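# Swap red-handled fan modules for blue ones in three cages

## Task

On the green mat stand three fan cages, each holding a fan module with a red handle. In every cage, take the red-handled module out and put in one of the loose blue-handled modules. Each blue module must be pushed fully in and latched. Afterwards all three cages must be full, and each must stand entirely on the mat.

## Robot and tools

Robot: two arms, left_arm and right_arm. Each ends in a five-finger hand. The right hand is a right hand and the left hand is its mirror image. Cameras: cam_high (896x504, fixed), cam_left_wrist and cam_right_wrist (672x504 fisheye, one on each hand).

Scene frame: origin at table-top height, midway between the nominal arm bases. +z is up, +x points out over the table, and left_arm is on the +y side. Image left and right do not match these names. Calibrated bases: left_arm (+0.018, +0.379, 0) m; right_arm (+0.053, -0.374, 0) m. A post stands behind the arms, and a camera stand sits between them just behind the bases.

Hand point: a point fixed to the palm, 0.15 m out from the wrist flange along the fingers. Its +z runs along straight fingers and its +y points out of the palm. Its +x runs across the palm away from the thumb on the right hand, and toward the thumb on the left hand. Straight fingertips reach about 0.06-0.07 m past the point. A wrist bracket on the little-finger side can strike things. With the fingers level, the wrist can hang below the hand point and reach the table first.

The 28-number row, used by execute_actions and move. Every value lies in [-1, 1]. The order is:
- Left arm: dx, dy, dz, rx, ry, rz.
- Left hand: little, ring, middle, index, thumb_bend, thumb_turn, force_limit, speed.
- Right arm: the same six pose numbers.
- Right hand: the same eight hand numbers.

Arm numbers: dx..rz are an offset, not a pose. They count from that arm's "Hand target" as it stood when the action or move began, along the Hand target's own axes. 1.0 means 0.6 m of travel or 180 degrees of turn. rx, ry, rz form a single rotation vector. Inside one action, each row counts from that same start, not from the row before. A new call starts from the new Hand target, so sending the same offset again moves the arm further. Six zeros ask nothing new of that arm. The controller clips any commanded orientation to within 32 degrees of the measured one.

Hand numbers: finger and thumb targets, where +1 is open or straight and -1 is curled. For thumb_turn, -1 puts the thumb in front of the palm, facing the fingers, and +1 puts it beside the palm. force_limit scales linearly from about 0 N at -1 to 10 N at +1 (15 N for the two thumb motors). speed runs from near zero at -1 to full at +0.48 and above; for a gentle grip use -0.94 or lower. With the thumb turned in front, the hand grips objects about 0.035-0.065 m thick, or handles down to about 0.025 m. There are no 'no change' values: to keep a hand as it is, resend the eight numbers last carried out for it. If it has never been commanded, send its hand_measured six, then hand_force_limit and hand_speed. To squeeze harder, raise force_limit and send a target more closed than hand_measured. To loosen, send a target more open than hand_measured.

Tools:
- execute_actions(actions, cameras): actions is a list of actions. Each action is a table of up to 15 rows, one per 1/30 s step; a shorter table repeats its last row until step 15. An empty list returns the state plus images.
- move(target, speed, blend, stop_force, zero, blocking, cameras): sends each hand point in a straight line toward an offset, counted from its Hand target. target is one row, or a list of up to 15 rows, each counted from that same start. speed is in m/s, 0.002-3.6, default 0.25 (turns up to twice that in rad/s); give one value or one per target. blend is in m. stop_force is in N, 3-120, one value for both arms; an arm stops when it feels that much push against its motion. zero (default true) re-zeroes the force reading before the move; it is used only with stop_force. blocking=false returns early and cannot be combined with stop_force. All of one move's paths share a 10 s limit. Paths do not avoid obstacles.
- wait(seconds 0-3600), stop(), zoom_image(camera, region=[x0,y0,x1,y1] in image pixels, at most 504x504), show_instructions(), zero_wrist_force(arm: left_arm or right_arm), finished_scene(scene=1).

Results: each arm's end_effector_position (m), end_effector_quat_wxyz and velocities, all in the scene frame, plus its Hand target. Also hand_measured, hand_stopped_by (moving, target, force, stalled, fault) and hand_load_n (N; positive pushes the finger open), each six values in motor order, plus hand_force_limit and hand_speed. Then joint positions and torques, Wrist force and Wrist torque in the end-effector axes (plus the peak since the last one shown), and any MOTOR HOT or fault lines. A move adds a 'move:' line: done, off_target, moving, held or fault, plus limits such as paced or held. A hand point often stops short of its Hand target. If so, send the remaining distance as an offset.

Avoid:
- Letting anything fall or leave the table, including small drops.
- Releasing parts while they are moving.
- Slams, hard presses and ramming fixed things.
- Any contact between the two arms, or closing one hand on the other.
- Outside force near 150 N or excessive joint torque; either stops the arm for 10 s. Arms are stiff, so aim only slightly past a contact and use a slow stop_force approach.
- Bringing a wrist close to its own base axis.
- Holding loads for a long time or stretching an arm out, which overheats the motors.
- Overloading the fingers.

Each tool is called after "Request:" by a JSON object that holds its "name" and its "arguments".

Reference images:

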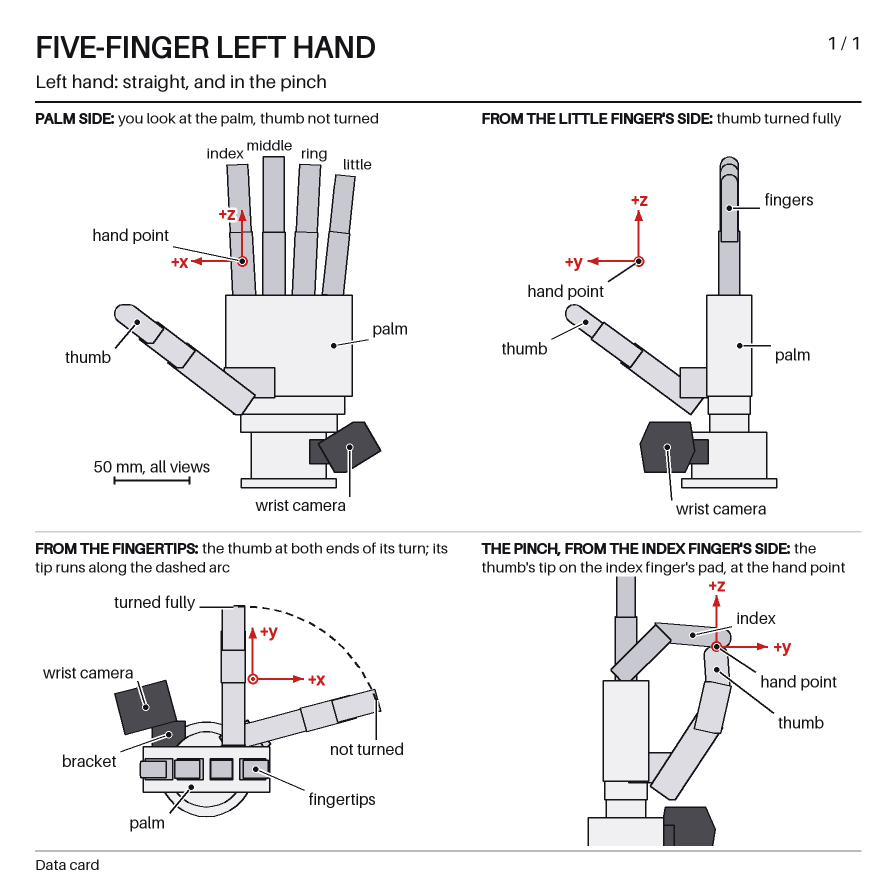

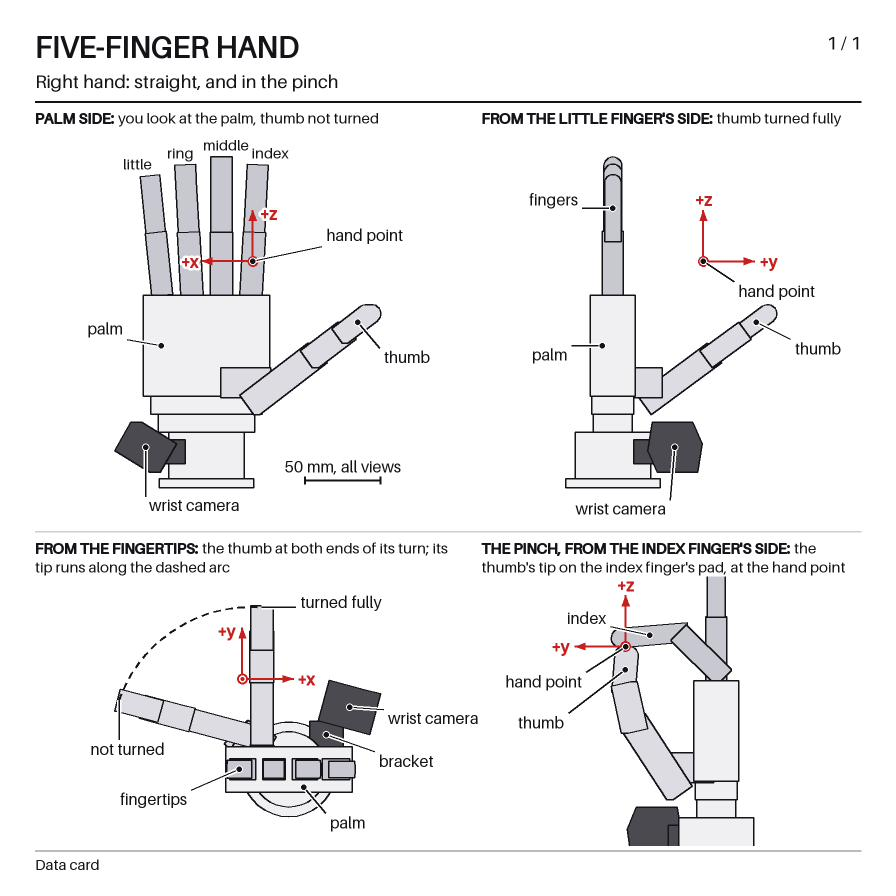

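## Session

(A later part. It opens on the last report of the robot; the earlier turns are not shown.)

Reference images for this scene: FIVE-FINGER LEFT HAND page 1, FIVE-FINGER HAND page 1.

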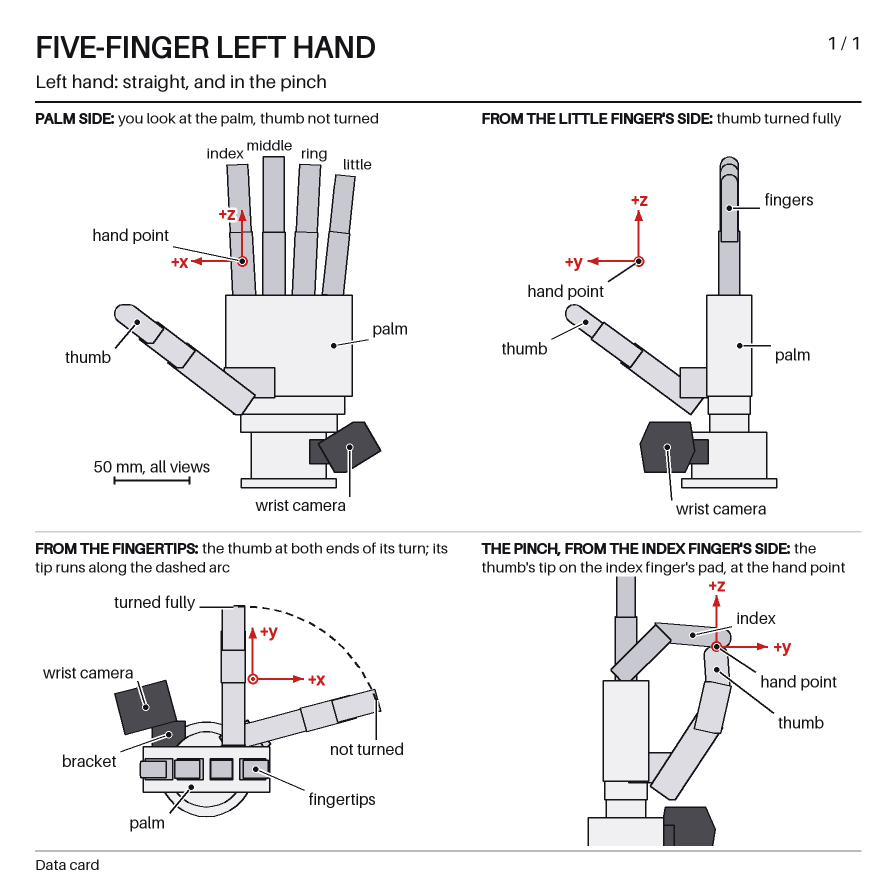

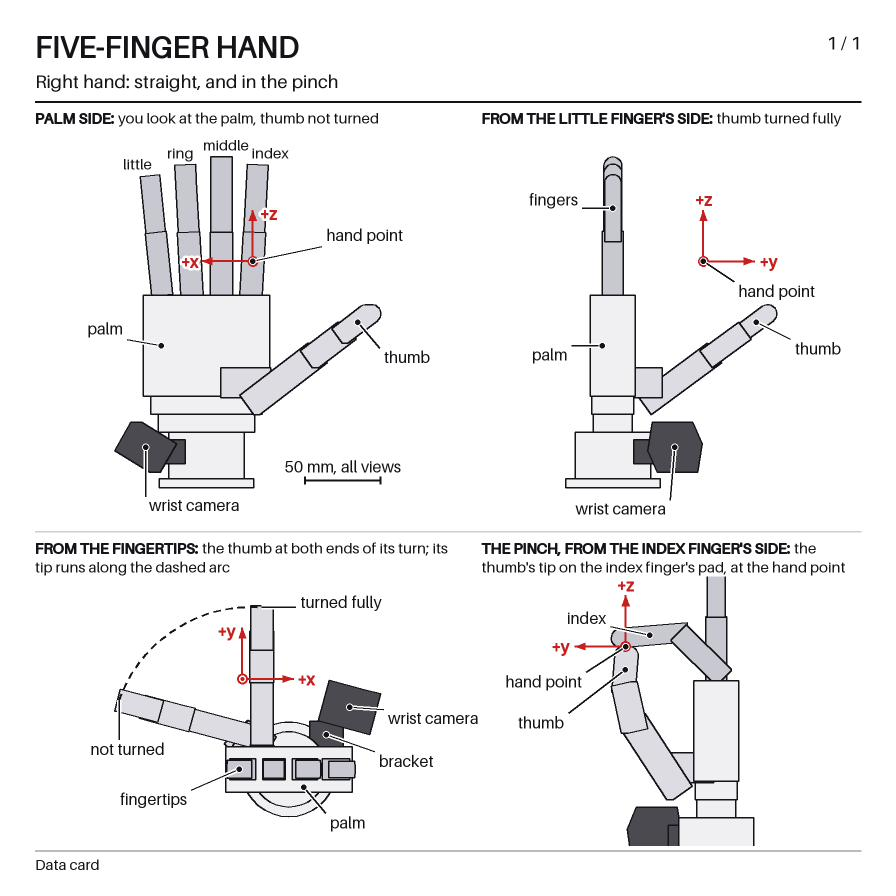

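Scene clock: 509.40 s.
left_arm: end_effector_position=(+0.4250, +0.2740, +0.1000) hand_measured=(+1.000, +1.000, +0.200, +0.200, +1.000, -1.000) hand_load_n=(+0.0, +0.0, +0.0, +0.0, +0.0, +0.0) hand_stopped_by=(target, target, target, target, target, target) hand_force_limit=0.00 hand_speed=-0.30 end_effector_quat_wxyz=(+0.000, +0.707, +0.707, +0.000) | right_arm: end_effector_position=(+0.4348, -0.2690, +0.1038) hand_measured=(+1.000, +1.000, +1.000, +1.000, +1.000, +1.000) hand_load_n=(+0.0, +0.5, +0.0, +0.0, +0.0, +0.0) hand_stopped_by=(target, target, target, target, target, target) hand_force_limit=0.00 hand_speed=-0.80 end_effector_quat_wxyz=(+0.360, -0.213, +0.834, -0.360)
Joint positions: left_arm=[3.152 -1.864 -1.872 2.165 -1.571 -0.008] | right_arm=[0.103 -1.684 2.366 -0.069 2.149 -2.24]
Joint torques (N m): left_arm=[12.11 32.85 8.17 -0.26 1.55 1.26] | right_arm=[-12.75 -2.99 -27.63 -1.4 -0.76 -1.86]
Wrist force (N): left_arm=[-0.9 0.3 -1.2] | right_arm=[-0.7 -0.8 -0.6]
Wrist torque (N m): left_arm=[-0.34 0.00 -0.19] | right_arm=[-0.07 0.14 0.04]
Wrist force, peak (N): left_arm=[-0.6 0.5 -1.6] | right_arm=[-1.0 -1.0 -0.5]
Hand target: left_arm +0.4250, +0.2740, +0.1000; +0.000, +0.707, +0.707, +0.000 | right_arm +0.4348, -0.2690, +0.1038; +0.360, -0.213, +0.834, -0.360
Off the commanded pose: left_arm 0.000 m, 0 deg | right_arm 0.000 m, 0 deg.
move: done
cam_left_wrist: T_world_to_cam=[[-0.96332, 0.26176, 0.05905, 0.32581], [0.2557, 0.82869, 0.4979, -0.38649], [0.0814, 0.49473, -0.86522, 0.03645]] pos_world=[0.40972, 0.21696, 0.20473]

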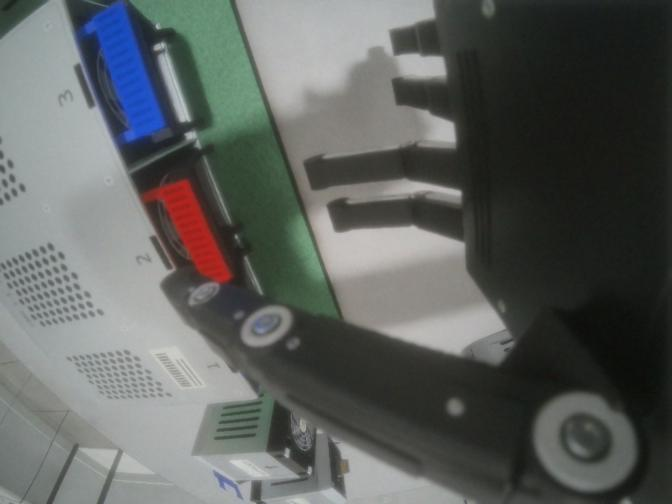

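Request:
{"name": "execute_actions", "arguments": {"actions": []}}

Scene clock: 528.30 s.
left_arm: end_effector_position=(+0.4250, +0.2740, +0.1000) hand_measured=(+1.000, +1.000, +0.200, +0.200, +1.000, -1.000) hand_load_n=(+0.0, +0.0, +0.0, +0.0, +0.0, +0.0) hand_stopped_by=(target, target, target, target, target, target) hand_force_limit=0.00 hand_speed=-0.30 end_effector_quat_wxyz=(+0.000, +0.707, +0.707, +0.000) | right_arm: end_effector_position=(+0.4348, -0.2690, +0.1038) hand_measured=(+1.000, +1.000, +1.000, +1.000, +1.000, +1.000) hand_load_n=(+0.0, +0.0, +0.0, +0.0, +0.0, -0.5) hand_stopped_by=(target, target, target, target, target, target) hand_force_limit=0.00 hand_speed=-0.80 end_effector_quat_wxyz=(+0.360, -0.213, +0.834, -0.360)
Joint positions: left_arm=[3.152 -1.864 -1.872 2.165 -1.571 -0.008] | right_arm=[0.103 -1.684 2.366 -0.069 2.149 -2.24]
Joint velocities: within noise
Joint torques (N m): left_arm=[12.38 32.65 9.9 -0.74 1.47 0.66] | right_arm=[-12.7 -3.03 -27.25 -1.32 -0.73 -1.81]
Wrist force (N): left_arm=[-1.0 0.1 -1.0] | right_arm=[-0.8 -0.8 -0.5]
Wrist torque (N m): left_arm=[-0.37 0.02 -0.19] | right_arm=[-0.07 0.14 0.03]
Wrist force, peak (N): left_arm=[-1.4 0.0 -1.1] | right_arm=[-1.1 -0.7 -0.6]
Hand target: left_arm +0.4250, +0.2740, +0.1000; +0.000, +0.707, +0.707, +0.000 | right_arm +0.4348, -0.2690, +0.1038; +0.360, -0.213, +0.834, -0.360
Off the commanded pose: left_arm 0.000 m, 0 deg | right_arm 0.000 m, 0 deg.
camera_calibration:
cam_left_wrist: T_world_to_cam=[[-0.96332, 0.26176, 0.05905, 0.32581], [0.2557, 0.82869, 0.4979, -0.38649], [0.0814, 0.49473, -0.86522, 0.03645]] pos_world=[0.40972, 0.21696, 0.20473]
cam_right_wrist: T_world_to_cam=[[-0.27587, 0.45931, -0.84435, 0.33086], [0.14241, 0.88828, 0.43667, 0.13303], [0.95059, 0.00022, -0.31046, -0.26182]] pos_world=[0.32121, -0.27008, 0.13999]

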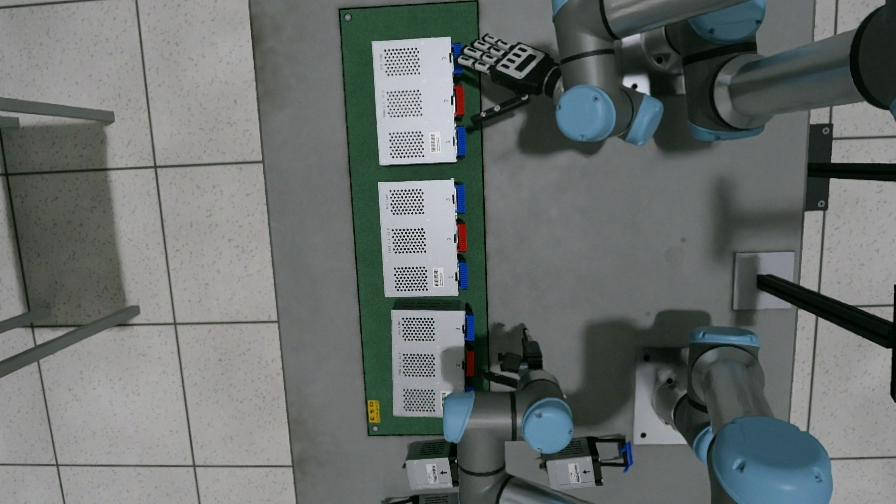

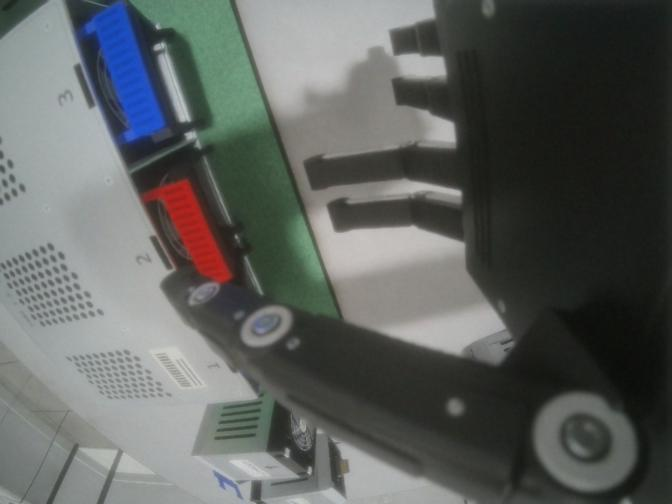

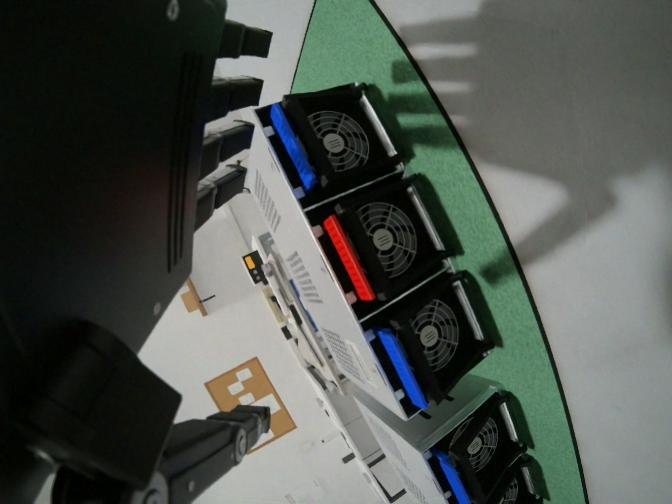

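Request:
{"name": "move", "arguments": {"target": [0, 0.075, 0.0283, 0, 0, 0.0094, 1, 1, 0.2, 0.2, 1, -1, 0, -0.3, 0,0,0,0,0,0, 1,1,1,1,1,1,0,-0.8], "speed": 0.08, "stop_force": 8, "cameras": ["cam_left_wrist", "cam_right_wrist"]}}

Scene clock: 542.83 s.
left_arm: end_effector_position=(+0.4700, +0.2741, +0.0831) hand_measured=(+1.000, +1.000, +0.200, +0.200, +1.000, -1.000) hand_load_n=(+0.0, +0.0, +0.0, +0.0, +0.0, +0.5) hand_stopped_by=(target, target, target, target, target, target) hand_force_limit=0.00 hand_speed=-0.30 end_effector_quat_wxyz=(+0.000, +0.717, +0.697, +0.000) | right_arm: end_effector_position=(+0.4348, -0.2690, +0.1038) hand_measured=(+1.000, +1.000, +1.000, +1.000, +1.000, +1.000) hand_load_n=(+0.0, +0.0, -0.5, +0.0, +0.0, +0.0) hand_stopped_by=(target, target, target, target, target, target) hand_force_limit=0.00 hand_speed=-0.80 end_effector_quat_wxyz=(+0.360, -0.213, +0.834, -0.360)
Joint positions: left_arm=[3.157 -1.974 -1.765 2.168 -1.571 0.027] | right_arm=[0.103 -1.684 2.366 -0.069 2.149 -2.24]
Joint torques (N m): left_arm=[12.02 25.03 22.23 -4.92 -1.25 1.39] | right_arm=[-10.7 -4.16 -27.88 -1.38 -0.41 -1.78]
Wrist force (N): left_arm=[-0.9 0.0 -1.3] | right_arm=[-1.0 -0.7 -0.5]
Wrist torque (N m): left_arm=[-0.35 0.01 -0.21] | right_arm=[-0.05 0.17 0.03]
Wrist force, peak (N): left_arm=[-1.0 -0.3 -1.5] | right_arm=[-1.1 -1.0 -0.5]
Hand target: left_arm +0.4700, +0.2741, +0.0831; +0.000, +0.717, +0.697, +0.000 | right_arm +0.4348, -0.2690, +0.1038; +0.360, -0.213, +0.834, -0.360
Off the commanded pose: left_arm 0.000 m, 0 deg | right_arm 0.000 m, 0 deg.
move: done
cam_left_wrist: T_world_to_cam=[[-0.95518, 0.29009, 0.05904, 0.3586], [0.28004, 0.82077, 0.49792, -0.39886], [0.09598, 0.49213, -0.86521, 0.01191]] pos_world=[0.45308, 0.21748, 0.18773]
cam_right_wrist: T_world_to_cam=[[-0.27587, 0.45931, -0.84435, 0.33086], [0.14241, 0.88828, 0.43667, 0.13303], [0.95059, 0.00022, -0.31046, -0.26182]] pos_world=[0.32121, -0.27008, 0.13999]

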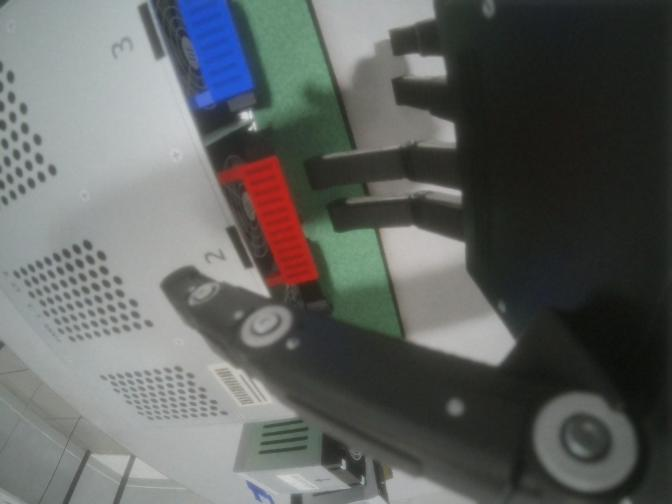

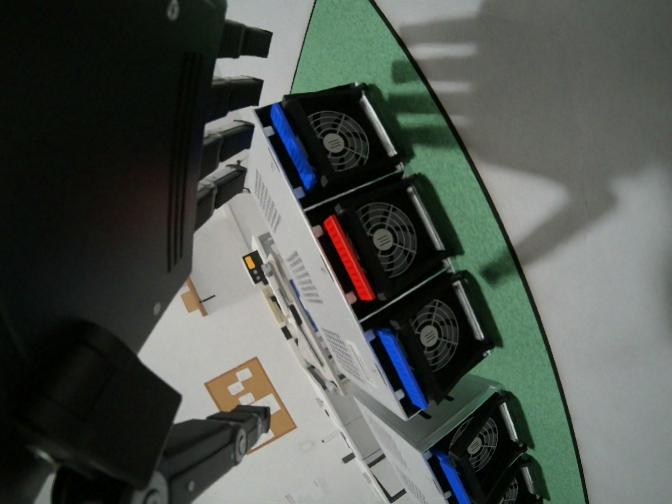

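Request:
{"name": "move", "arguments": {"target": [0, 0.0333, 0.0033, 0, 0, 0, 1, 1, 0.2, 0.2, 1, -1, 0, -0.3, 0,0,0,0,0,0, 1,1,1,1,1,1,0,-0.8], "speed": 0.03, "stop_force": 5, "cameras": ["cam_left_wrist"]}}

Scene clock: 566.17 s.
left_arm: end_effector_position=(+0.4900, +0.2735, +0.0811) hand_measured=(+1.000, +1.000, +0.200, +0.200, +1.000, -1.000) hand_load_n=(+0.0, +0.0, +0.0, +0.0, +0.0, +0.0) hand_stopped_by=(target, target, target, target, target, target) hand_force_limit=0.00 hand_speed=-0.30 end_effector_quat_wxyz=(+0.000, +0.717, +0.697, +0.000) | right_arm: end_effector_position=(+0.4348, -0.2690, +0.1038) hand_measured=(+1.000, +1.000, +1.000, +1.000, +1.000, +1.000) hand_load_n=(+0.0, +0.0, +0.0, +0.0, +0.0, +0.0) hand_stopped_by=(target, target, target, target, target, target) hand_force_limit=0.00 hand_speed=-0.80 end_effector_quat_wxyz=(+0.360, -0.213, +0.834, -0.360)
Joint positions: left_arm=[3.156 -2.016 -1.705 2.152 -1.571 0.026] | right_arm=[0.103 -1.684 2.366 -0.069 2.149 -2.24]
Joint torques (N m): left_arm=[-10.71 26.56 22.45 -4.93 0.73 -1.38] | right_arm=[-10.06 -2.8 -28.02 -1.37 -0.11 -1.71]
Wrist force (N): left_arm=[-0.8 0.1 -1.3] | right_arm=[-0.8 -0.7 -0.5]
Wrist torque (N m): left_arm=[-0.35 -0.01 -0.09] | right_arm=[-0.07 0.14 0.04]
Wrist force, peak (N): left_arm=[-1.0 -0.1 -1.5] | right_arm=[-1.1 -1.0 -0.6]
Hand target: left_arm +0.4900, +0.2735, +0.0811; +0.000, +0.717, +0.697, +0.000 | right_arm +0.4348, -0.2690, +0.1038; +0.360, -0.213, +0.834, -0.360
Off the commanded pose: left_arm 0.000 m, 0 deg | right_arm 0.000 m, 0 deg.
move: done
cam_left_wrist: T_world_to_cam=[[-0.95518, 0.29009, 0.05904, 0.37799], [0.28004, 0.82077, 0.49792, -0.40297], [0.09598, 0.49213, -0.86521, 0.00856]] pos_world=[0.47308, 0.21688, 0.18573]

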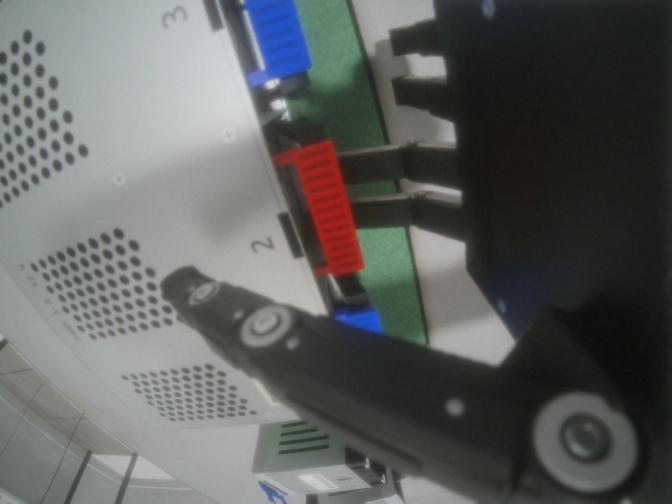

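Request:
{"name": "zoom_image", "arguments": {"camera": "cam_left_wrist", "region": [230, 110, 450, 330]}}

Scaled by 2.291 from the camera's image (finer frame: 960x720).

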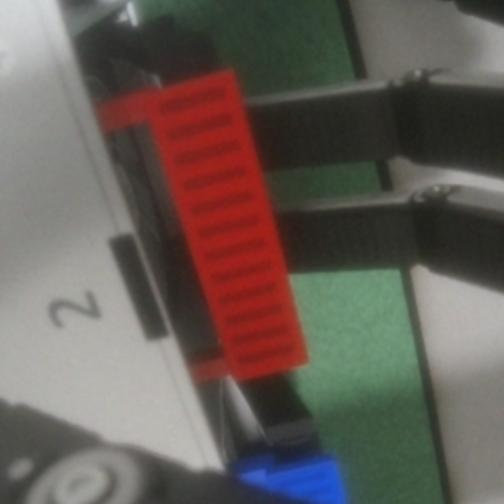

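Request:
{"name": "move", "arguments": {"target": [0, 0, 0, 0, 0, 0, 1, 1, 0.2, 0.2, 0.3, -1, -0.5, -0.7, 0,0,0,0,0,0, 1,1,1,1,1,1,0,-0.8], "cameras": ["cam_left_wrist"]}}

Request:
{"name": "move", "arguments": {"target": [0, 0, 0, 0, 0, 0, 1, 1, 0.2, 0.2, -0.05, -1, -0.5, -0.8, 0,0,0,0,0,0, 1,1,1,1,1,1,0,-0.8], "cameras": ["cam_left_wrist"]}}

Scene clock: 572.53 s.
left_arm: end_effector_position=(+0.4900, +0.2735, +0.0811) hand_measured=(+1.000, +1.000, +0.200, +0.200, +0.392, -1.000) hand_load_n=(+0.0, +0.0, +0.0, +0.0, +4.5, -0.5) hand_stopped_by=(target, target, target, target, force, target) hand_force_limit=-0.50 hand_speed=-0.70 end_effector_quat_wxyz=(+0.000, +0.717, +0.697, +0.000) | right_arm: end_effector_position=(+0.4348, -0.2690, +0.1038) hand_measured=(+1.000, +1.000, +1.000, +1.000, +1.000, +1.000) hand_load_n=(+0.0, +0.0, +0.0, +0.0, +0.0, +0.0) hand_stopped_by=(target, target, target, target, target, target) hand_force_limit=0.00 hand_speed=-0.80 end_effector_quat_wxyz=(+0.360, -0.213, +0.834, -0.360)
Joint positions: left_arm=[3.156 -2.016 -1.705 2.152 -1.571 0.026] | right_arm=[0.103 -1.684 2.366 -0.069 2.149 -2.24]
Joint torques (N m): left_arm=[-10.75 26.84 18.77 -4.67 0.57 -1.38] | right_arm=[-10.07 -3.85 -27.52 -1.32 0.16 -1.85]
Wrist force (N): left_arm=[-1.0 4.8 -5.4] | right_arm=[-1.1 -0.8 -0.5]
Wrist torque (N m): left_arm=[0.08 -0.08 -0.19] | right_arm=[-0.07 0.18 0.02]
Wrist force, peak (N): left_arm=[-0.9 4.9 -5.5] | right_arm=[-0.8 -1.0 -0.8]
Hand target: left_arm +0.4900, +0.2735, +0.0811; +0.000, +0.717, +0.697, +0.000 | right_arm +0.4348, -0.2690, +0.1038; +0.360, -0.213, +0.834, -0.360
Off the commanded pose: left_arm 0.000 m, 0 deg | right_arm 0.000 m, 0 deg.
move: done
cam_left_wrist: T_world_to_cam=[[-0.95518, 0.29008, 0.05904, 0.378], [0.28004, 0.82077, 0.49792, -0.40297], [0.09598, 0.49213, -0.86521, 0.00856]] pos_world=[0.47308, 0.21688, 0.18573]

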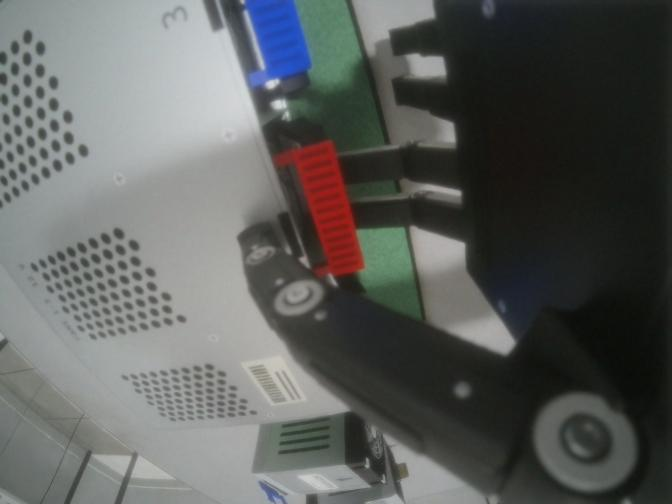

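Scene clock: 573.03 s.
left_arm: end_effector_position=(+0.4900, +0.2735, +0.0811) hand_measured=(+1.000, +1.000, +0.200, +0.200, +0.392, -1.000) hand_load_n=(+0.0, +0.0, +0.0, +0.0, +4.5, +0.0) hand_stopped_by=(target, target, target, target, force, target) hand_force_limit=-0.50 hand_speed=-0.80 end_effector_quat_wxyz=(+0.000, +0.717, +0.697, +0.000) | right_arm: end_effector_position=(+0.4348, -0.2690, +0.1038) hand_measured=(+1.000, +1.000, +1.000, +1.000, +1.000, +1.000) hand_load_n=(+0.0, +0.0, +0.0, +0.0, +0.0, +0.0) hand_stopped_by=(target, target, target, target, target, target) hand_force_limit=0.00 hand_speed=-0.80 end_effector_quat_wxyz=(+0.360, -0.213, +0.834, -0.360)
Joint positions: left_arm=[3.156 -2.016 -1.705 2.152 -1.571 0.026] | right_arm=[0.103 -1.684 2.366 -0.069 2.149 -2.24]
Joint torques (N m): left_arm=[-10.26 27.46 13.16 -4.58 0.5 -1.38] | right_arm=[-10.01 -3.5 -27.07 -1.19 0.07 -1.62]
Wrist force (N): left_arm=[-1.1 4.9 -5.4] | right_arm=[-0.8 -0.8 -0.6]
Wrist torque (N m): left_arm=[0.09 -0.06 -0.20] | right_arm=[-0.07 0.15 0.03]
Wrist force, peak (N): left_arm=[-0.9 4.8 -5.7] | right_arm=[-0.9 -0.9 -0.6]
Hand target: left_arm +0.4900, +0.2735, +0.0811; +0.000, +0.717, +0.697, +0.000 | right_arm +0.4348, -0.2690, +0.1038; +0.360, -0.213, +0.834, -0.360
Off the commanded pose: left_arm 0.000 m, 0 deg | right_arm 0.000 m, 0 deg.
move: done
cam_left_wrist: T_world_to_cam=[[-0.95518, 0.29008, 0.05904, 0.378], [0.28004, 0.82077, 0.49792, -0.40297], [0.09598, 0.49213, -0.86521, 0.00856]] pos_world=[0.47308, 0.21688, 0.18573]

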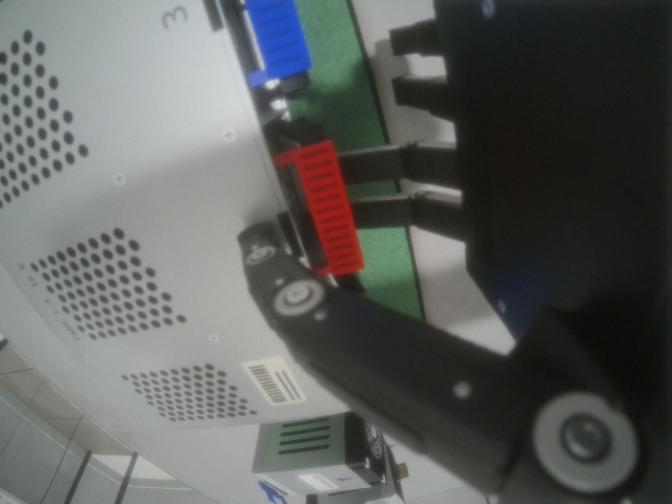

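Request:
{"name": "move", "arguments": {"target": [0, 0, 0, 0, 0, 0, 1, 1, 0.2, 0.2, 1, -1, -0.4, -0.3, 0,0,0,0,0,0, 1,1,1,1,1,1,0,-0.8]}}

Request:
{"name": "move", "arguments": {"target": [0, -0.0142, 0, 0, 0, 0, 1, 1, 0.2, 0.2, 0.4, -1, -0.5, -0.3, 0,0,0,0,0,0, 1,1,1,1,1,1,0,-0.8], "cameras": ["cam_left_wrist"]}}

Scene clock: 584.63 s.
left_arm: end_effector_position=(+0.4900, +0.2735, +0.0811) hand_measured=(+1.000, +1.000, +0.200, +0.200, +1.000, -1.000) hand_load_n=(+0.0, +0.0, +0.0, +0.0, +0.0, +0.0) hand_stopped_by=(target, target, target, target, target, target) hand_force_limit=-0.40 hand_speed=-0.30 end_effector_quat_wxyz=(+0.000, +0.717, +0.697, +0.000) | right_arm: end_effector_position=(+0.4348, -0.2690, +0.1038) hand_measured=(+1.000, +1.000, +1.000, +1.000, +1.000, +1.000) hand_load_n=(+0.0, +0.0, +0.0, +0.5, +0.0, +0.0) hand_stopped_by=(target, target, target, target, target, target) hand_force_limit=0.00 hand_speed=-0.80 end_effector_quat_wxyz=(+0.360, -0.213, +0.834, -0.360)
Joint positions: left_arm=[3.156 -2.016 -1.705 2.152 -1.571 0.026] | right_arm=[0.103 -1.684 2.366 -0.069 2.149 -2.24]
Joint torques (N m): left_arm=[-9.99 27.31 15.37 -4.18 0.2 -1.21] | right_arm=[-8.23 -3.72 -27.08 -1.23 0.28 -1.77]
Wrist force (N): left_arm=[-0.9 -0.1 -1.3] | right_arm=[-1.1 -0.7 -0.5]
Wrist torque (N m): left_arm=[-0.40 0.02 -0.10] | right_arm=[-0.05 0.19 0.02]
Wrist force, peak (N): left_arm=[-1.1 4.9 -5.5] | right_arm=[-1.1 -0.8 -0.6]
Hand target: left_arm +0.4900, +0.2735, +0.0811; +0.000, +0.717, +0.697, +0.000 | right_arm +0.4348, -0.2690, +0.1038; +0.360, -0.213, +0.834, -0.360
Off the commanded pose: left_arm 0.000 m, 0 deg | right_arm 0.000 m, 0 deg.
move: done

Scene clock: 585.50 s.
left_arm: end_effector_position=(+0.4815, +0.2737, +0.0811) hand_measured=(+1.000, +1.000, +0.200, +0.200, +0.402, -1.000) hand_load_n=(+0.0, +0.0, +0.0, +0.0, +3.0, +0.0) hand_stopped_by=(target, target, target, target, target, target) hand_force_limit=-0.50 hand_speed=-0.30 end_effector_quat_wxyz=(+0.000, +0.717, +0.697, +0.000) | right_arm: end_effector_position=(+0.4348, -0.2690, +0.1038) hand_measured=(+1.000, +1.000, +1.000, +1.000, +1.000, +1.000) hand_load_n=(+0.0, +0.0, +0.0, +0.0, +0.0, +0.0) hand_stopped_by=(target, target, target, target, target, target) hand_force_limit=0.00 hand_speed=-0.80 end_effector_quat_wxyz=(+0.360, -0.213, +0.834, -0.360)
Joint positions: left_arm=[3.156 -1.999 -1.732 2.161 -1.571 0.026] | right_arm=[0.103 -1.684 2.366 -0.069 2.149 -2.24]
Joint torques (N m): left_arm=[11.28 37.67 5.62 -0.15 -0.76 1.28] | right_arm=[-9.56 -3.8 -26.62 -1.3 0.31 -1.65]
Wrist force (N): left_arm=[-1.0 2.8 -3.2] | right_arm=[-0.9 -0.8 -0.6]
Wrist torque (N m): left_arm=[-0.11 -0.02 -0.19] | right_arm=[-0.06 0.16 0.03]
Wrist force, peak (N): left_arm=[-0.9 3.3 -3.4] | right_arm=[-0.9 -0.9 -0.7]
Hand target: left_arm +0.4815, +0.2737, +0.0811; +0.000, +0.717, +0.697, +0.000 | right_arm +0.4348, -0.2690, +0.1038; +0.360, -0.213, +0.834, -0.360
Off the commanded pose: left_arm 0.000 m, 0 deg | right_arm 0.000 m, 0 deg.
move: done
cam_left_wrist: T_world_to_cam=[[-0.95518, 0.29009, 0.05904, 0.36982], [0.28004, 0.82077, 0.49792, -0.40075], [0.09598, 0.49213, -0.86521, 0.00927]] pos_world=[0.46458, 0.21708, 0.18573]

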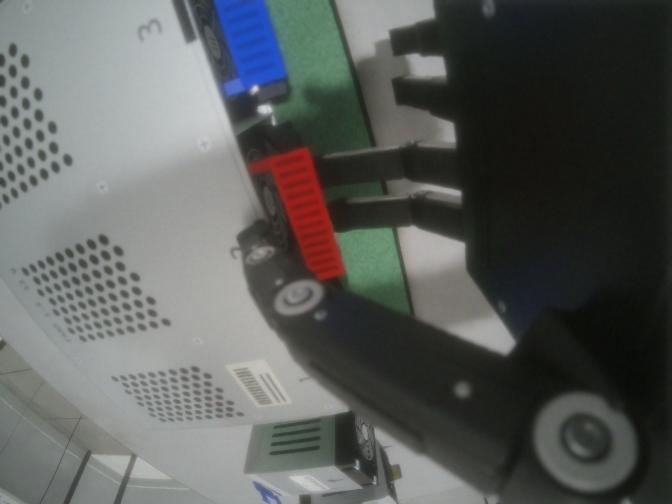

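Request:
{"name": "move", "arguments": {"target": [0, 0, 0, 0, 0, 0, 0.4, 0.4, 0.2, 0.2, 0.9, -1, -0.5, -0.3, 0,0,0,0,0,0, 1,1,1,1,1,1,0,-0.8]}}

Request:
{"name": "move", "arguments": {"target": [0, 0.0058, 0.0018, -0.0833, 0, 0, 0.4, 0.4, 0.2, 0.2, 0.9, -1, -0.5, -0.3, 0,0,0,0,0,0, 1,1,1,1,1,1,0,-0.8], "speed": 0.1, "cameras": ["cam_left_wrist"]}}

Scene clock: 612.73 s.
left_arm: end_effector_position=(+0.4815, +0.2737, +0.0811) hand_measured=(+0.400, +0.400, +0.200, +0.200, +0.900, -1.000) hand_load_n=(+0.0, +0.0, +0.0, +0.0, +0.0, +0.0) hand_stopped_by=(target, target, target, target, target, target) hand_force_limit=-0.50 hand_speed=-0.30 end_effector_quat_wxyz=(+0.000, +0.717, +0.697, +0.000) | right_arm: end_effector_position=(+0.4348, -0.2690, +0.1038) hand_measured=(+1.000, +1.000, +1.000, +1.000, +1.000, +1.000) hand_load_n=(+0.0, +0.0, +0.0, +0.0, +0.0, -0.5) hand_stopped_by=(target, target, target, target, target, target) hand_force_limit=0.00 hand_speed=-0.80 end_effector_quat_wxyz=(+0.360, -0.213, +0.834, -0.360)
Joint positions: left_arm=[3.156 -1.999 -1.732 2.161 -1.571 0.026] | right_arm=[0.103 -1.684 2.366 -0.069 2.149 -2.24]
Joint torques (N m): left_arm=[11.6 37.32 11.37 -0.26 -0.78 1.29] | right_arm=[-9.04 -3.45 -27.31 -1.18 0.54 -1.58]
Wrist force (N): left_arm=[-0.9 0.1 -1.2] | right_arm=[-0.9 -0.8 -0.6]
Wrist torque (N m): left_arm=[-0.37 0.02 -0.14] | right_arm=[-0.07 0.15 0.03]
Wrist force, peak (N): left_arm=[-0.8 3.2 -3.6] | right_arm=[-0.9 -1.0 -0.6]
Hand target: left_arm +0.4815, +0.2737, +0.0811; +0.000, +0.717, +0.697, +0.000 | right_arm +0.4348, -0.2690, +0.1038; +0.360, -0.213, +0.834, -0.360
Off the commanded pose: left_arm 0.000 m, 0 deg | right_arm 0.000 m, 0 deg.
move: done

Scene clock: 614.67 s.
left_arm: end_effector_position=(+0.4850, +0.2736, +0.0800) hand_measured=(+0.400, +0.400, +0.200, +0.200, +0.900, -1.000) hand_load_n=(+0.0, +0.0, +0.0, +0.0, +0.0, +0.0) hand_stopped_by=(target, target, target, target, target, target) hand_force_limit=-0.50 hand_speed=-0.30 end_effector_quat_wxyz=(+0.094, +0.711, +0.691, +0.091) | right_arm: end_effector_position=(+0.4348, -0.2690, +0.1038) hand_measured=(+1.000, +1.000, +1.000, +1.000, +1.000, +1.000) hand_load_n=(+0.0, +0.0, +0.0, +0.0, -0.5, +0.0) hand_stopped_by=(target, target, target, target, target, target) hand_force_limit=0.00 hand_speed=-0.80 end_effector_quat_wxyz=(+0.360, -0.213, +0.834, -0.360)
Joint positions: left_arm=[3.161 -1.874 -1.916 2.48 -1.563 0.03] | right_arm=[0.103 -1.684 2.366 -0.069 2.149 -2.24]
Joint torques (N m): left_arm=[11.91 32.49 7.69 0.5 1.66 1.33] | right_arm=[-8.31 -3.66 -26.76 -1.27 0.58 -1.61]
Wrist force (N): left_arm=[-1.2 0.1 -1.1] | right_arm=[-0.9 -0.6 -0.5]
Wrist torque (N m): left_arm=[-0.45 0.04 -0.25] | right_arm=[-0.04 0.16 0.03]
Wrist force, peak (N): left_arm=[-1.3 0.2 -1.5] | right_arm=[-0.9 -0.8 -0.8]
Hand target: left_arm +0.4850, +0.2736, +0.0800; +0.094, +0.711, +0.691, +0.091 | right_arm +0.4348, -0.2690, +0.1038; +0.360, -0.213, +0.834, -0.360
Off the commanded pose: left_arm 0.000 m, 0 deg | right_arm 0.000 m, 0 deg.
move: done
cam_left_wrist: T_world_to_cam=[[-0.93773, 0.28955, -0.1919, 0.385], [0.14271, 0.82479, 0.54714, -0.33963], [0.3167, 0.48568, -0.81475, -0.10123]] pos_world=[0.44155, 0.21781, 0.17723]

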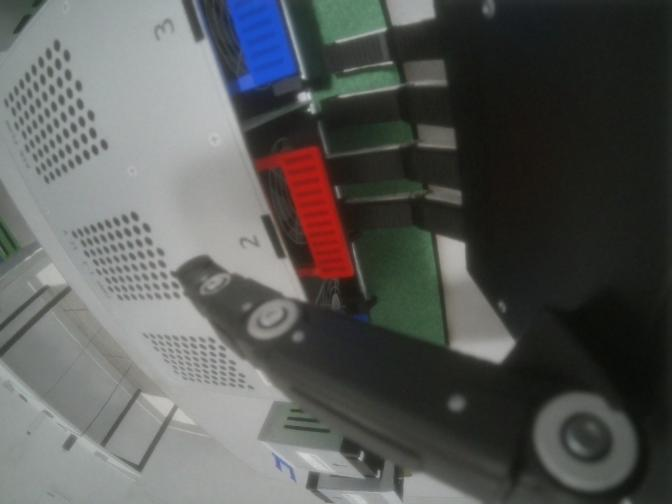

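Now lower the thumb towards the plate gently.

Request:
{"name": "move", "arguments": {"target": [0, 0, 0, 0, 0, 0, 0.4, 0.4, 0.2, 0.2, 0.4, -1, -0.6, -0.6, 0,0,0,0,0,0, 1,1,1,1,1,1,0,-0.8]}}

Request:
{"name": "move", "arguments": {"target": [0, 0, 0, 0, 0, 0, 0.4, 0.4, 0.2, 0.2, 0.0, -1, -0.6, -0.8, 0,0,0,0,0,0, 1,1,1,1,1,1,0,-0.8], "cameras": ["cam_left_wrist"]}}

Scene clock: 619.07 s.
left_arm: end_effector_position=(+0.4850, +0.2736, +0.0800) hand_measured=(+0.400, +0.400, +0.200, +0.200, +0.400, -1.000) hand_load_n=(+0.0, +0.0, +0.0, +0.0, +0.5, -0.5) hand_stopped_by=(target, target, target, target, target, target) hand_force_limit=-0.60 hand_speed=-0.60 end_effector_quat_wxyz=(+0.094, +0.711, +0.691, +0.091) | right_arm: end_effector_position=(+0.4348, -0.2690, +0.1038) hand_measured=(+1.000, +1.000, +1.000, +1.000, +1.000, +1.000) hand_load_n=(+0.0, +0.0, +0.0, +0.0, +0.0, -0.5) hand_stopped_by=(target, target, target, target, target, target) hand_force_limit=0.00 hand_speed=-0.80 end_effector_quat_wxyz=(+0.360, -0.213, +0.834, -0.360)
Joint positions: left_arm=[3.161 -1.873 -1.916 2.481 -1.563 0.03] | right_arm=[0.103 -1.684 2.366 -0.069 2.149 -2.24]
Joint torques (N m): left_arm=[12.18 32.77 7.21 0.55 1.64 1.32] | right_arm=[-7.51 -4.01 -27.02 -1.29 0.92 -1.65]
Wrist force (N): left_arm=[-1.2 0.3 -1.5] | right_arm=[-1.2 -0.6 -0.4]
Wrist torque (N m): left_arm=[-0.39 0.04 -0.26] | right_arm=[-0.04 0.20 0.02]
Wrist force, peak (N): left_arm=[-1.6 0.5 -1.5] | right_arm=[-1.1 -1.1 -0.7]
Hand target: left_arm +0.4850, +0.2736, +0.0800; +0.094, +0.711, +0.691, +0.091 | right_arm +0.4348, -0.2690, +0.1038; +0.360, -0.213, +0.834, -0.360
Off the commanded pose: left_arm 0.000 m, 0 deg | right_arm 0.000 m, 0 deg.
move: done

Scene clock: 619.70 s.
left_arm: end_effector_position=(+0.4850, +0.2736, +0.0800) hand_measured=(+0.400, +0.400, +0.200, +0.200, +0.300, -1.000) hand_load_n=(+0.0, +0.0, +0.0, -0.5, +4.0, +0.0) hand_stopped_by=(target, target, target, target, force, target) hand_force_limit=-0.60 hand_speed=-0.80 end_effector_quat_wxyz=(+0.094, +0.711, +0.691, +0.091) | right_arm: end_effector_position=(+0.4348, -0.2690, +0.1038) hand_measured=(+1.000, +1.000, +1.000, +1.000, +1.000, +1.000) hand_load_n=(+0.0, +0.0, +0.0, +0.0, +0.0, +0.0) hand_stopped_by=(target, target, target, target, target, target) hand_force_limit=0.00 hand_speed=-0.80 end_effector_quat_wxyz=(+0.360, -0.213, +0.834, -0.360)
Joint positions: left_arm=[3.161 -1.873 -1.916 2.481 -1.563 0.03] | right_arm=[0.103 -1.684 2.366 -0.069 2.149 -2.24]
Joint torques (N m): left_arm=[11.78 30.44 7.43 -0.56 1.59 1.23] | right_arm=[-7.72 -3.81 -27.44 -1.08 0.99 -1.59]
Wrist force (N): left_arm=[-1.7 4.7 -4.2] | right_arm=[-1.0 -0.8 -0.4]
Wrist torque (N m): left_arm=[0.02 0.02 -0.36] | right_arm=[-0.08 0.17 0.02]
Wrist force, peak (N): left_arm=[-1.7 4.7 -4.2] | right_arm=[-1.1 -0.8 -0.5]
Hand target: left_arm +0.4850, +0.2736, +0.0800; +0.094, +0.711, +0.691, +0.091 | right_arm +0.4348, -0.2690, +0.1038; +0.360, -0.213, +0.834, -0.360
Off the commanded pose: left_arm 0.000 m, 0 deg | right_arm 0.000 m, 0 deg.
move: done
cam_left_wrist: T_world_to_cam=[[-0.93766, 0.28954, -0.19225, 0.38494], [0.1425, 0.8248, 0.54718, -0.33954], [0.317, 0.48567, -0.81464, -0.10134]] pos_world=[0.44145, 0.21781, 0.17723]

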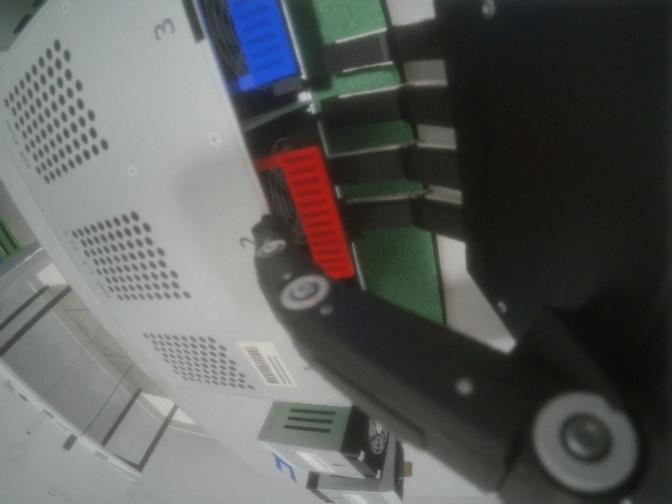

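Request:
{"name": "zoom_image", "arguments": {"camera": "cam_left_wrist", "region": [220, 120, 400, 330]}}

Scaled by 2.400 from the camera's image (finer frame: 960x720).

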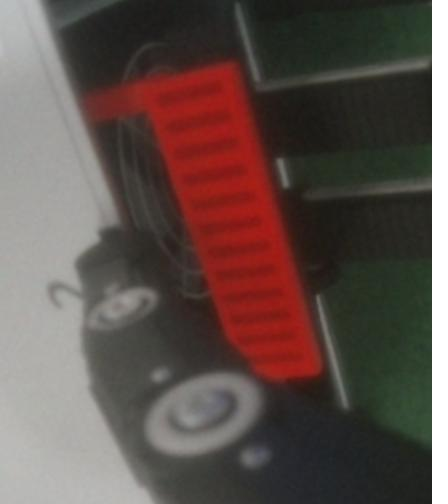

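Request:
{"name": "move", "arguments": {"target": [0, -0.0050, 0.0056, 0, 0, 0, 0.4, 0.4, 0.2, 0.2, 0.33, -1, 0.0, -0.6, 0,0,0,0,0,0, 1,1,1,1,1,1,0,-0.8], "speed": 0.02, "stop_force": 8, "cameras": ["cam_left_wrist"]}}

Scene clock: 658.90 s.
left_arm: end_effector_position=(+0.4840, +0.2737, +0.0783) hand_measured=(+0.400, +0.400, +0.200, +0.200, +0.332, -1.000) hand_load_n=(+0.0, +0.0, +0.0, +0.0, +3.5, +0.0) hand_stopped_by=(target, target, target, target, target, target) hand_force_limit=0.00 hand_speed=-0.60 end_effector_quat_wxyz=(+0.094, +0.711, +0.691, +0.091) | right_arm: end_effector_position=(+0.4348, -0.2690, +0.1038) hand_measured=(+1.000, +1.000, +1.000, +1.000, +1.000, +1.000) hand_load_n=(+0.0, +0.0, +0.0, +0.0, +0.0, +0.0) hand_stopped_by=(target, target, target, target, target, target) hand_force_limit=0.00 hand_speed=-0.80 end_effector_quat_wxyz=(+0.360, -0.213, +0.834, -0.360)
Joint positions: left_arm=[3.161 -1.874 -1.92 2.486 -1.563 0.03] | right_arm=[0.103 -1.684 2.366 -0.069 2.149 -2.24]
Joint torques (N m): left_arm=[8.53 25.65 21.32 -2.34 1.84 -0.47] | right_arm=[-7.05 -4.05 -27.26 -1.11 1.27 -1.45]
Wrist force (N): left_arm=[0.4 -4.1 -22.1] | right_arm=[-0.8 -0.7 -0.5]
Wrist torque (N m): left_arm=[-0.36 -0.44 -0.19] | right_arm=[-0.06 0.13 0.04]
Wrist force, peak (N): left_arm=[0.9 -3.2 -25.1] | right_arm=[-1.0 -1.0 -0.7]
Hand target: left_arm +0.4840, +0.2736, +0.0783; +0.094, +0.711, +0.691, +0.091 (not the last commanded pose) | right_arm +0.4348, -0.2690, +0.1038; +0.360, -0.213, +0.834, -0.360
Off the commanded pose: left_arm 0.003 m, 0 deg | right_arm 0.000 m, 0 deg.
move: contact (left_arm)
cam_left_wrist: T_world_to_cam=[[-0.93769, 0.2895, -0.19217, 0.38376], [0.14251, 0.8248, 0.54717, -0.33843], [0.3169, 0.48568, -0.81467, -0.10248]] pos_world=[0.44055, 0.21781, 0.17543]

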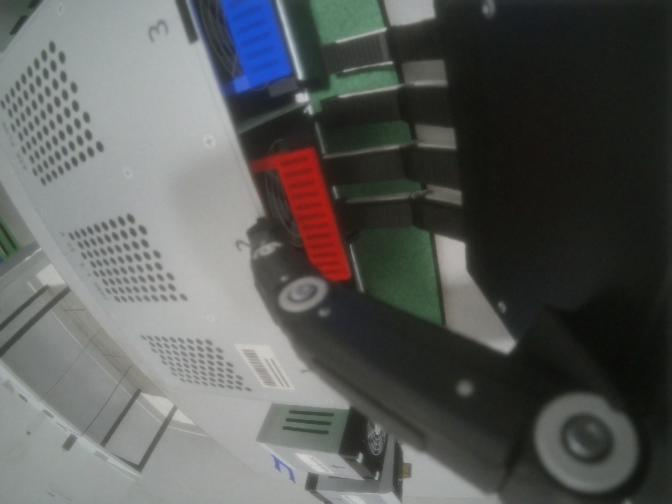

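Request:
{"name": "zoom_image", "arguments": {"camera": "cam_left_wrist", "region": [220, 130, 400, 330]}}

Scaled by 2.520 from the camera's image (finer frame: 960x720).

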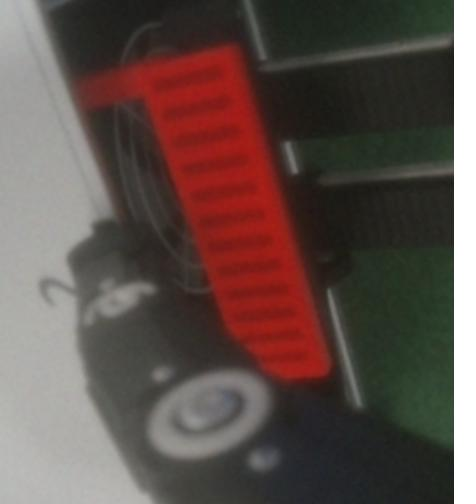

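Request:
{"name": "move", "arguments": {"target": [[0, 0.0022, -0.0081, 0, 0, 0, 0.4, 0.4, 0.2, 0.2, 0.33, -1, 0.0, -0.6, 0,0,0,0,0,0, 1,1,1,1,1,1,0,-0.8],[0, -0.0059, -0.0102, 0, 0, 0, 0.4, 0.4, 0.2, 0.2, 0.33, -1, 0.0, -0.6, 0,0,0,0,0,0, 1,1,1,1,1,1,0,-0.8]], "speed": 0.03, "cameras": ["cam_left_wrist"]}}

Scene clock: 672.43 s.
left_arm: end_effector_position=(+0.4791, +0.2738, +0.0832) hand_measured=(+0.400, +0.400, +0.200, +0.200, +0.332, -1.000) hand_load_n=(+0.0, +0.0, +0.0, +0.0, -0.5, +0.0) hand_stopped_by=(target, target, target, target, target, target) hand_force_limit=0.00 hand_speed=-0.60 end_effector_quat_wxyz=(+0.094, +0.711, +0.691, +0.091) | right_arm: end_effector_position=(+0.4348, -0.2690, +0.1038) hand_measured=(+1.000, +1.000, +1.000, +1.000, +1.000, +1.000) hand_load_n=(+0.0, +0.0, +0.0, +0.0, +0.0, +0.0) hand_stopped_by=(target, target, target, target, target, target) hand_force_limit=0.00 hand_speed=-0.80 end_effector_quat_wxyz=(+0.360, -0.213, +0.834, -0.360)
Joint positions: left_arm=[3.161 -1.857 -1.929 2.477 -1.562 0.03] | right_arm=[0.103 -1.684 2.366 -0.069 2.149 -2.24]
Joint torques (N m): left_arm=[12.06 31.9 7.27 0.53 1.74 1.34] | right_arm=[-7.11 -4.47 -27.24 -1 1.34 -1.46]
Wrist force (N): left_arm=[-2.1 0.3 -1.4] | right_arm=[-0.8 -0.9 -0.6]
Wrist torque (N m): left_arm=[-0.40 0.21 -0.31] | right_arm=[-0.08 0.14 0.03]
Wrist force, peak (N): left_arm=[0.5 -4.1 -22.2] | right_arm=[-0.9 -0.8 -1.0]
Hand target: left_arm +0.4790, +0.2738, +0.0832; +0.094, +0.711, +0.691, +0.091 | right_arm +0.4348, -0.2690, +0.1038; +0.360, -0.213, +0.834, -0.360
Off the commanded pose: left_arm 0.000 m, 0 deg | right_arm 0.000 m, 0 deg.
move: done
cam_left_wrist: T_world_to_cam=[[-0.93769, 0.2895, -0.19217, 0.3801], [0.14251, 0.8248, 0.54717, -0.34055], [0.3169, 0.48568, -0.81467, -0.09691]] pos_world=[0.43565, 0.21791, 0.18043]

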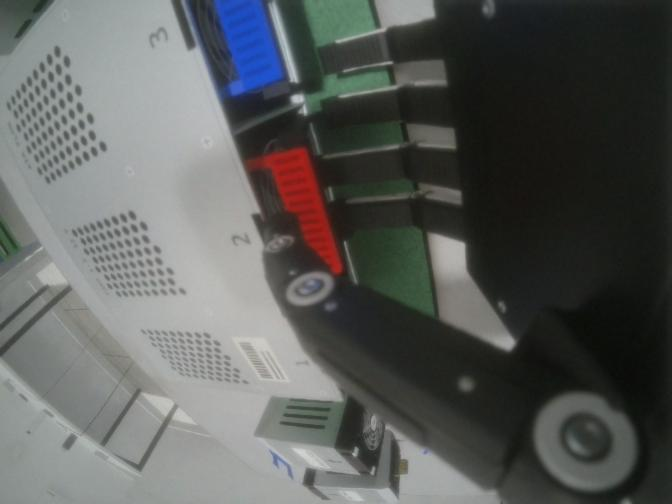

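Request:
{"name": "move", "arguments": {"target": [0, 0.0014, 0.0142, 0, 0, 0, 0.4, 0.4, 0.2, 0.2, 0.33, -1, 0.0, -0.6, 0,0,0,0,0,0, 1,1,1,1,1,1,0,-0.8], "speed": 0.02, "stop_force": 6, "cameras": ["cam_left_wrist"]}}

Request:
{"name": "zoom_image", "arguments": {"camera": "cam_left_wrist", "region": [220, 130, 400, 330]}}

Scene clock: 680.27 s.
left_arm: end_effector_position=(+0.4820, +0.2737, +0.0752) hand_measured=(+0.400, +0.400, +0.200, +0.200, +0.332, -1.000) hand_load_n=(+0.0, +0.0, +0.0, +0.0, +0.0, +0.0) hand_stopped_by=(target, target, target, target, target, target) hand_force_limit=0.00 hand_speed=-0.60 end_effector_quat_wxyz=(+0.094, +0.711, +0.691, +0.091) | right_arm: end_effector_position=(+0.4348, -0.2690, +0.1038) hand_measured=(+1.000, +1.000, +1.000, +1.000, +1.000, +1.000) hand_load_n=(+0.0, +0.0, +0.0, +0.0, +0.0, -0.5) hand_stopped_by=(target, target, target, target, target, target) hand_force_limit=0.00 hand_speed=-0.80 end_effector_quat_wxyz=(+0.360, -0.213, +0.834, -0.360)
Joint positions: left_arm=[3.161 -1.875 -1.929 2.495 -1.563 0.03] | right_arm=[0.103 -1.684 2.366 -0.069 2.149 -2.24]
Joint torques (N m): left_arm=[-10.64 20.46 17.85 0.56 -1.16 -1.42] | right_arm=[-5.68 -3.53 -28.12 -0.95 1.56 -1.44]
Wrist force (N): left_arm=[-2.3 0.4 -1.2] | right_arm=[-0.9 -0.9 -0.5]
Wrist torque (N m): left_arm=[-0.38 0.25 -0.32] | right_arm=[-0.09 0.16 0.02]
Wrist force, peak (N): left_arm=[-2.3 0.4 -1.5] | right_arm=[-0.9 -1.0 -0.9]
Hand target: left_arm +0.4820, +0.2737, +0.0752; +0.094, +0.711, +0.691, +0.091 | right_arm +0.4348, -0.2690, +0.1038; +0.360, -0.213, +0.834, -0.360
Off the commanded pose: left_arm 0.000 m, 0 deg | right_arm 0.000 m, 0 deg.
move: done
cam_left_wrist: T_world_to_cam=[[-0.93772, 0.28945, -0.19209, 0.38127], [0.14251, 0.82481, 0.54715, -0.33653], [0.31682, 0.4857, -0.81469, -0.10438]] pos_world=[0.43855, 0.21791, 0.17233]

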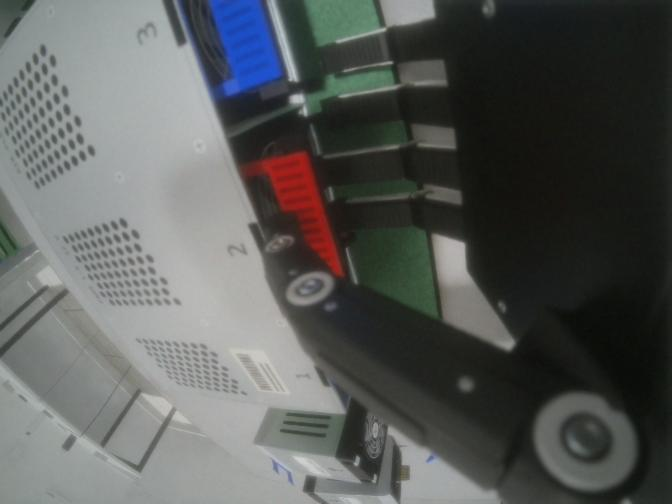

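Scaled by 2.520 from the camera's image (finer frame: 960x720).

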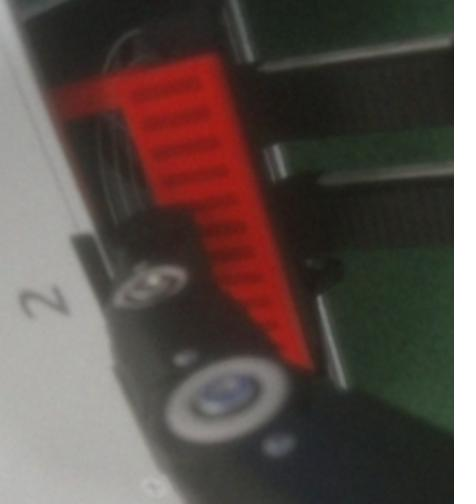

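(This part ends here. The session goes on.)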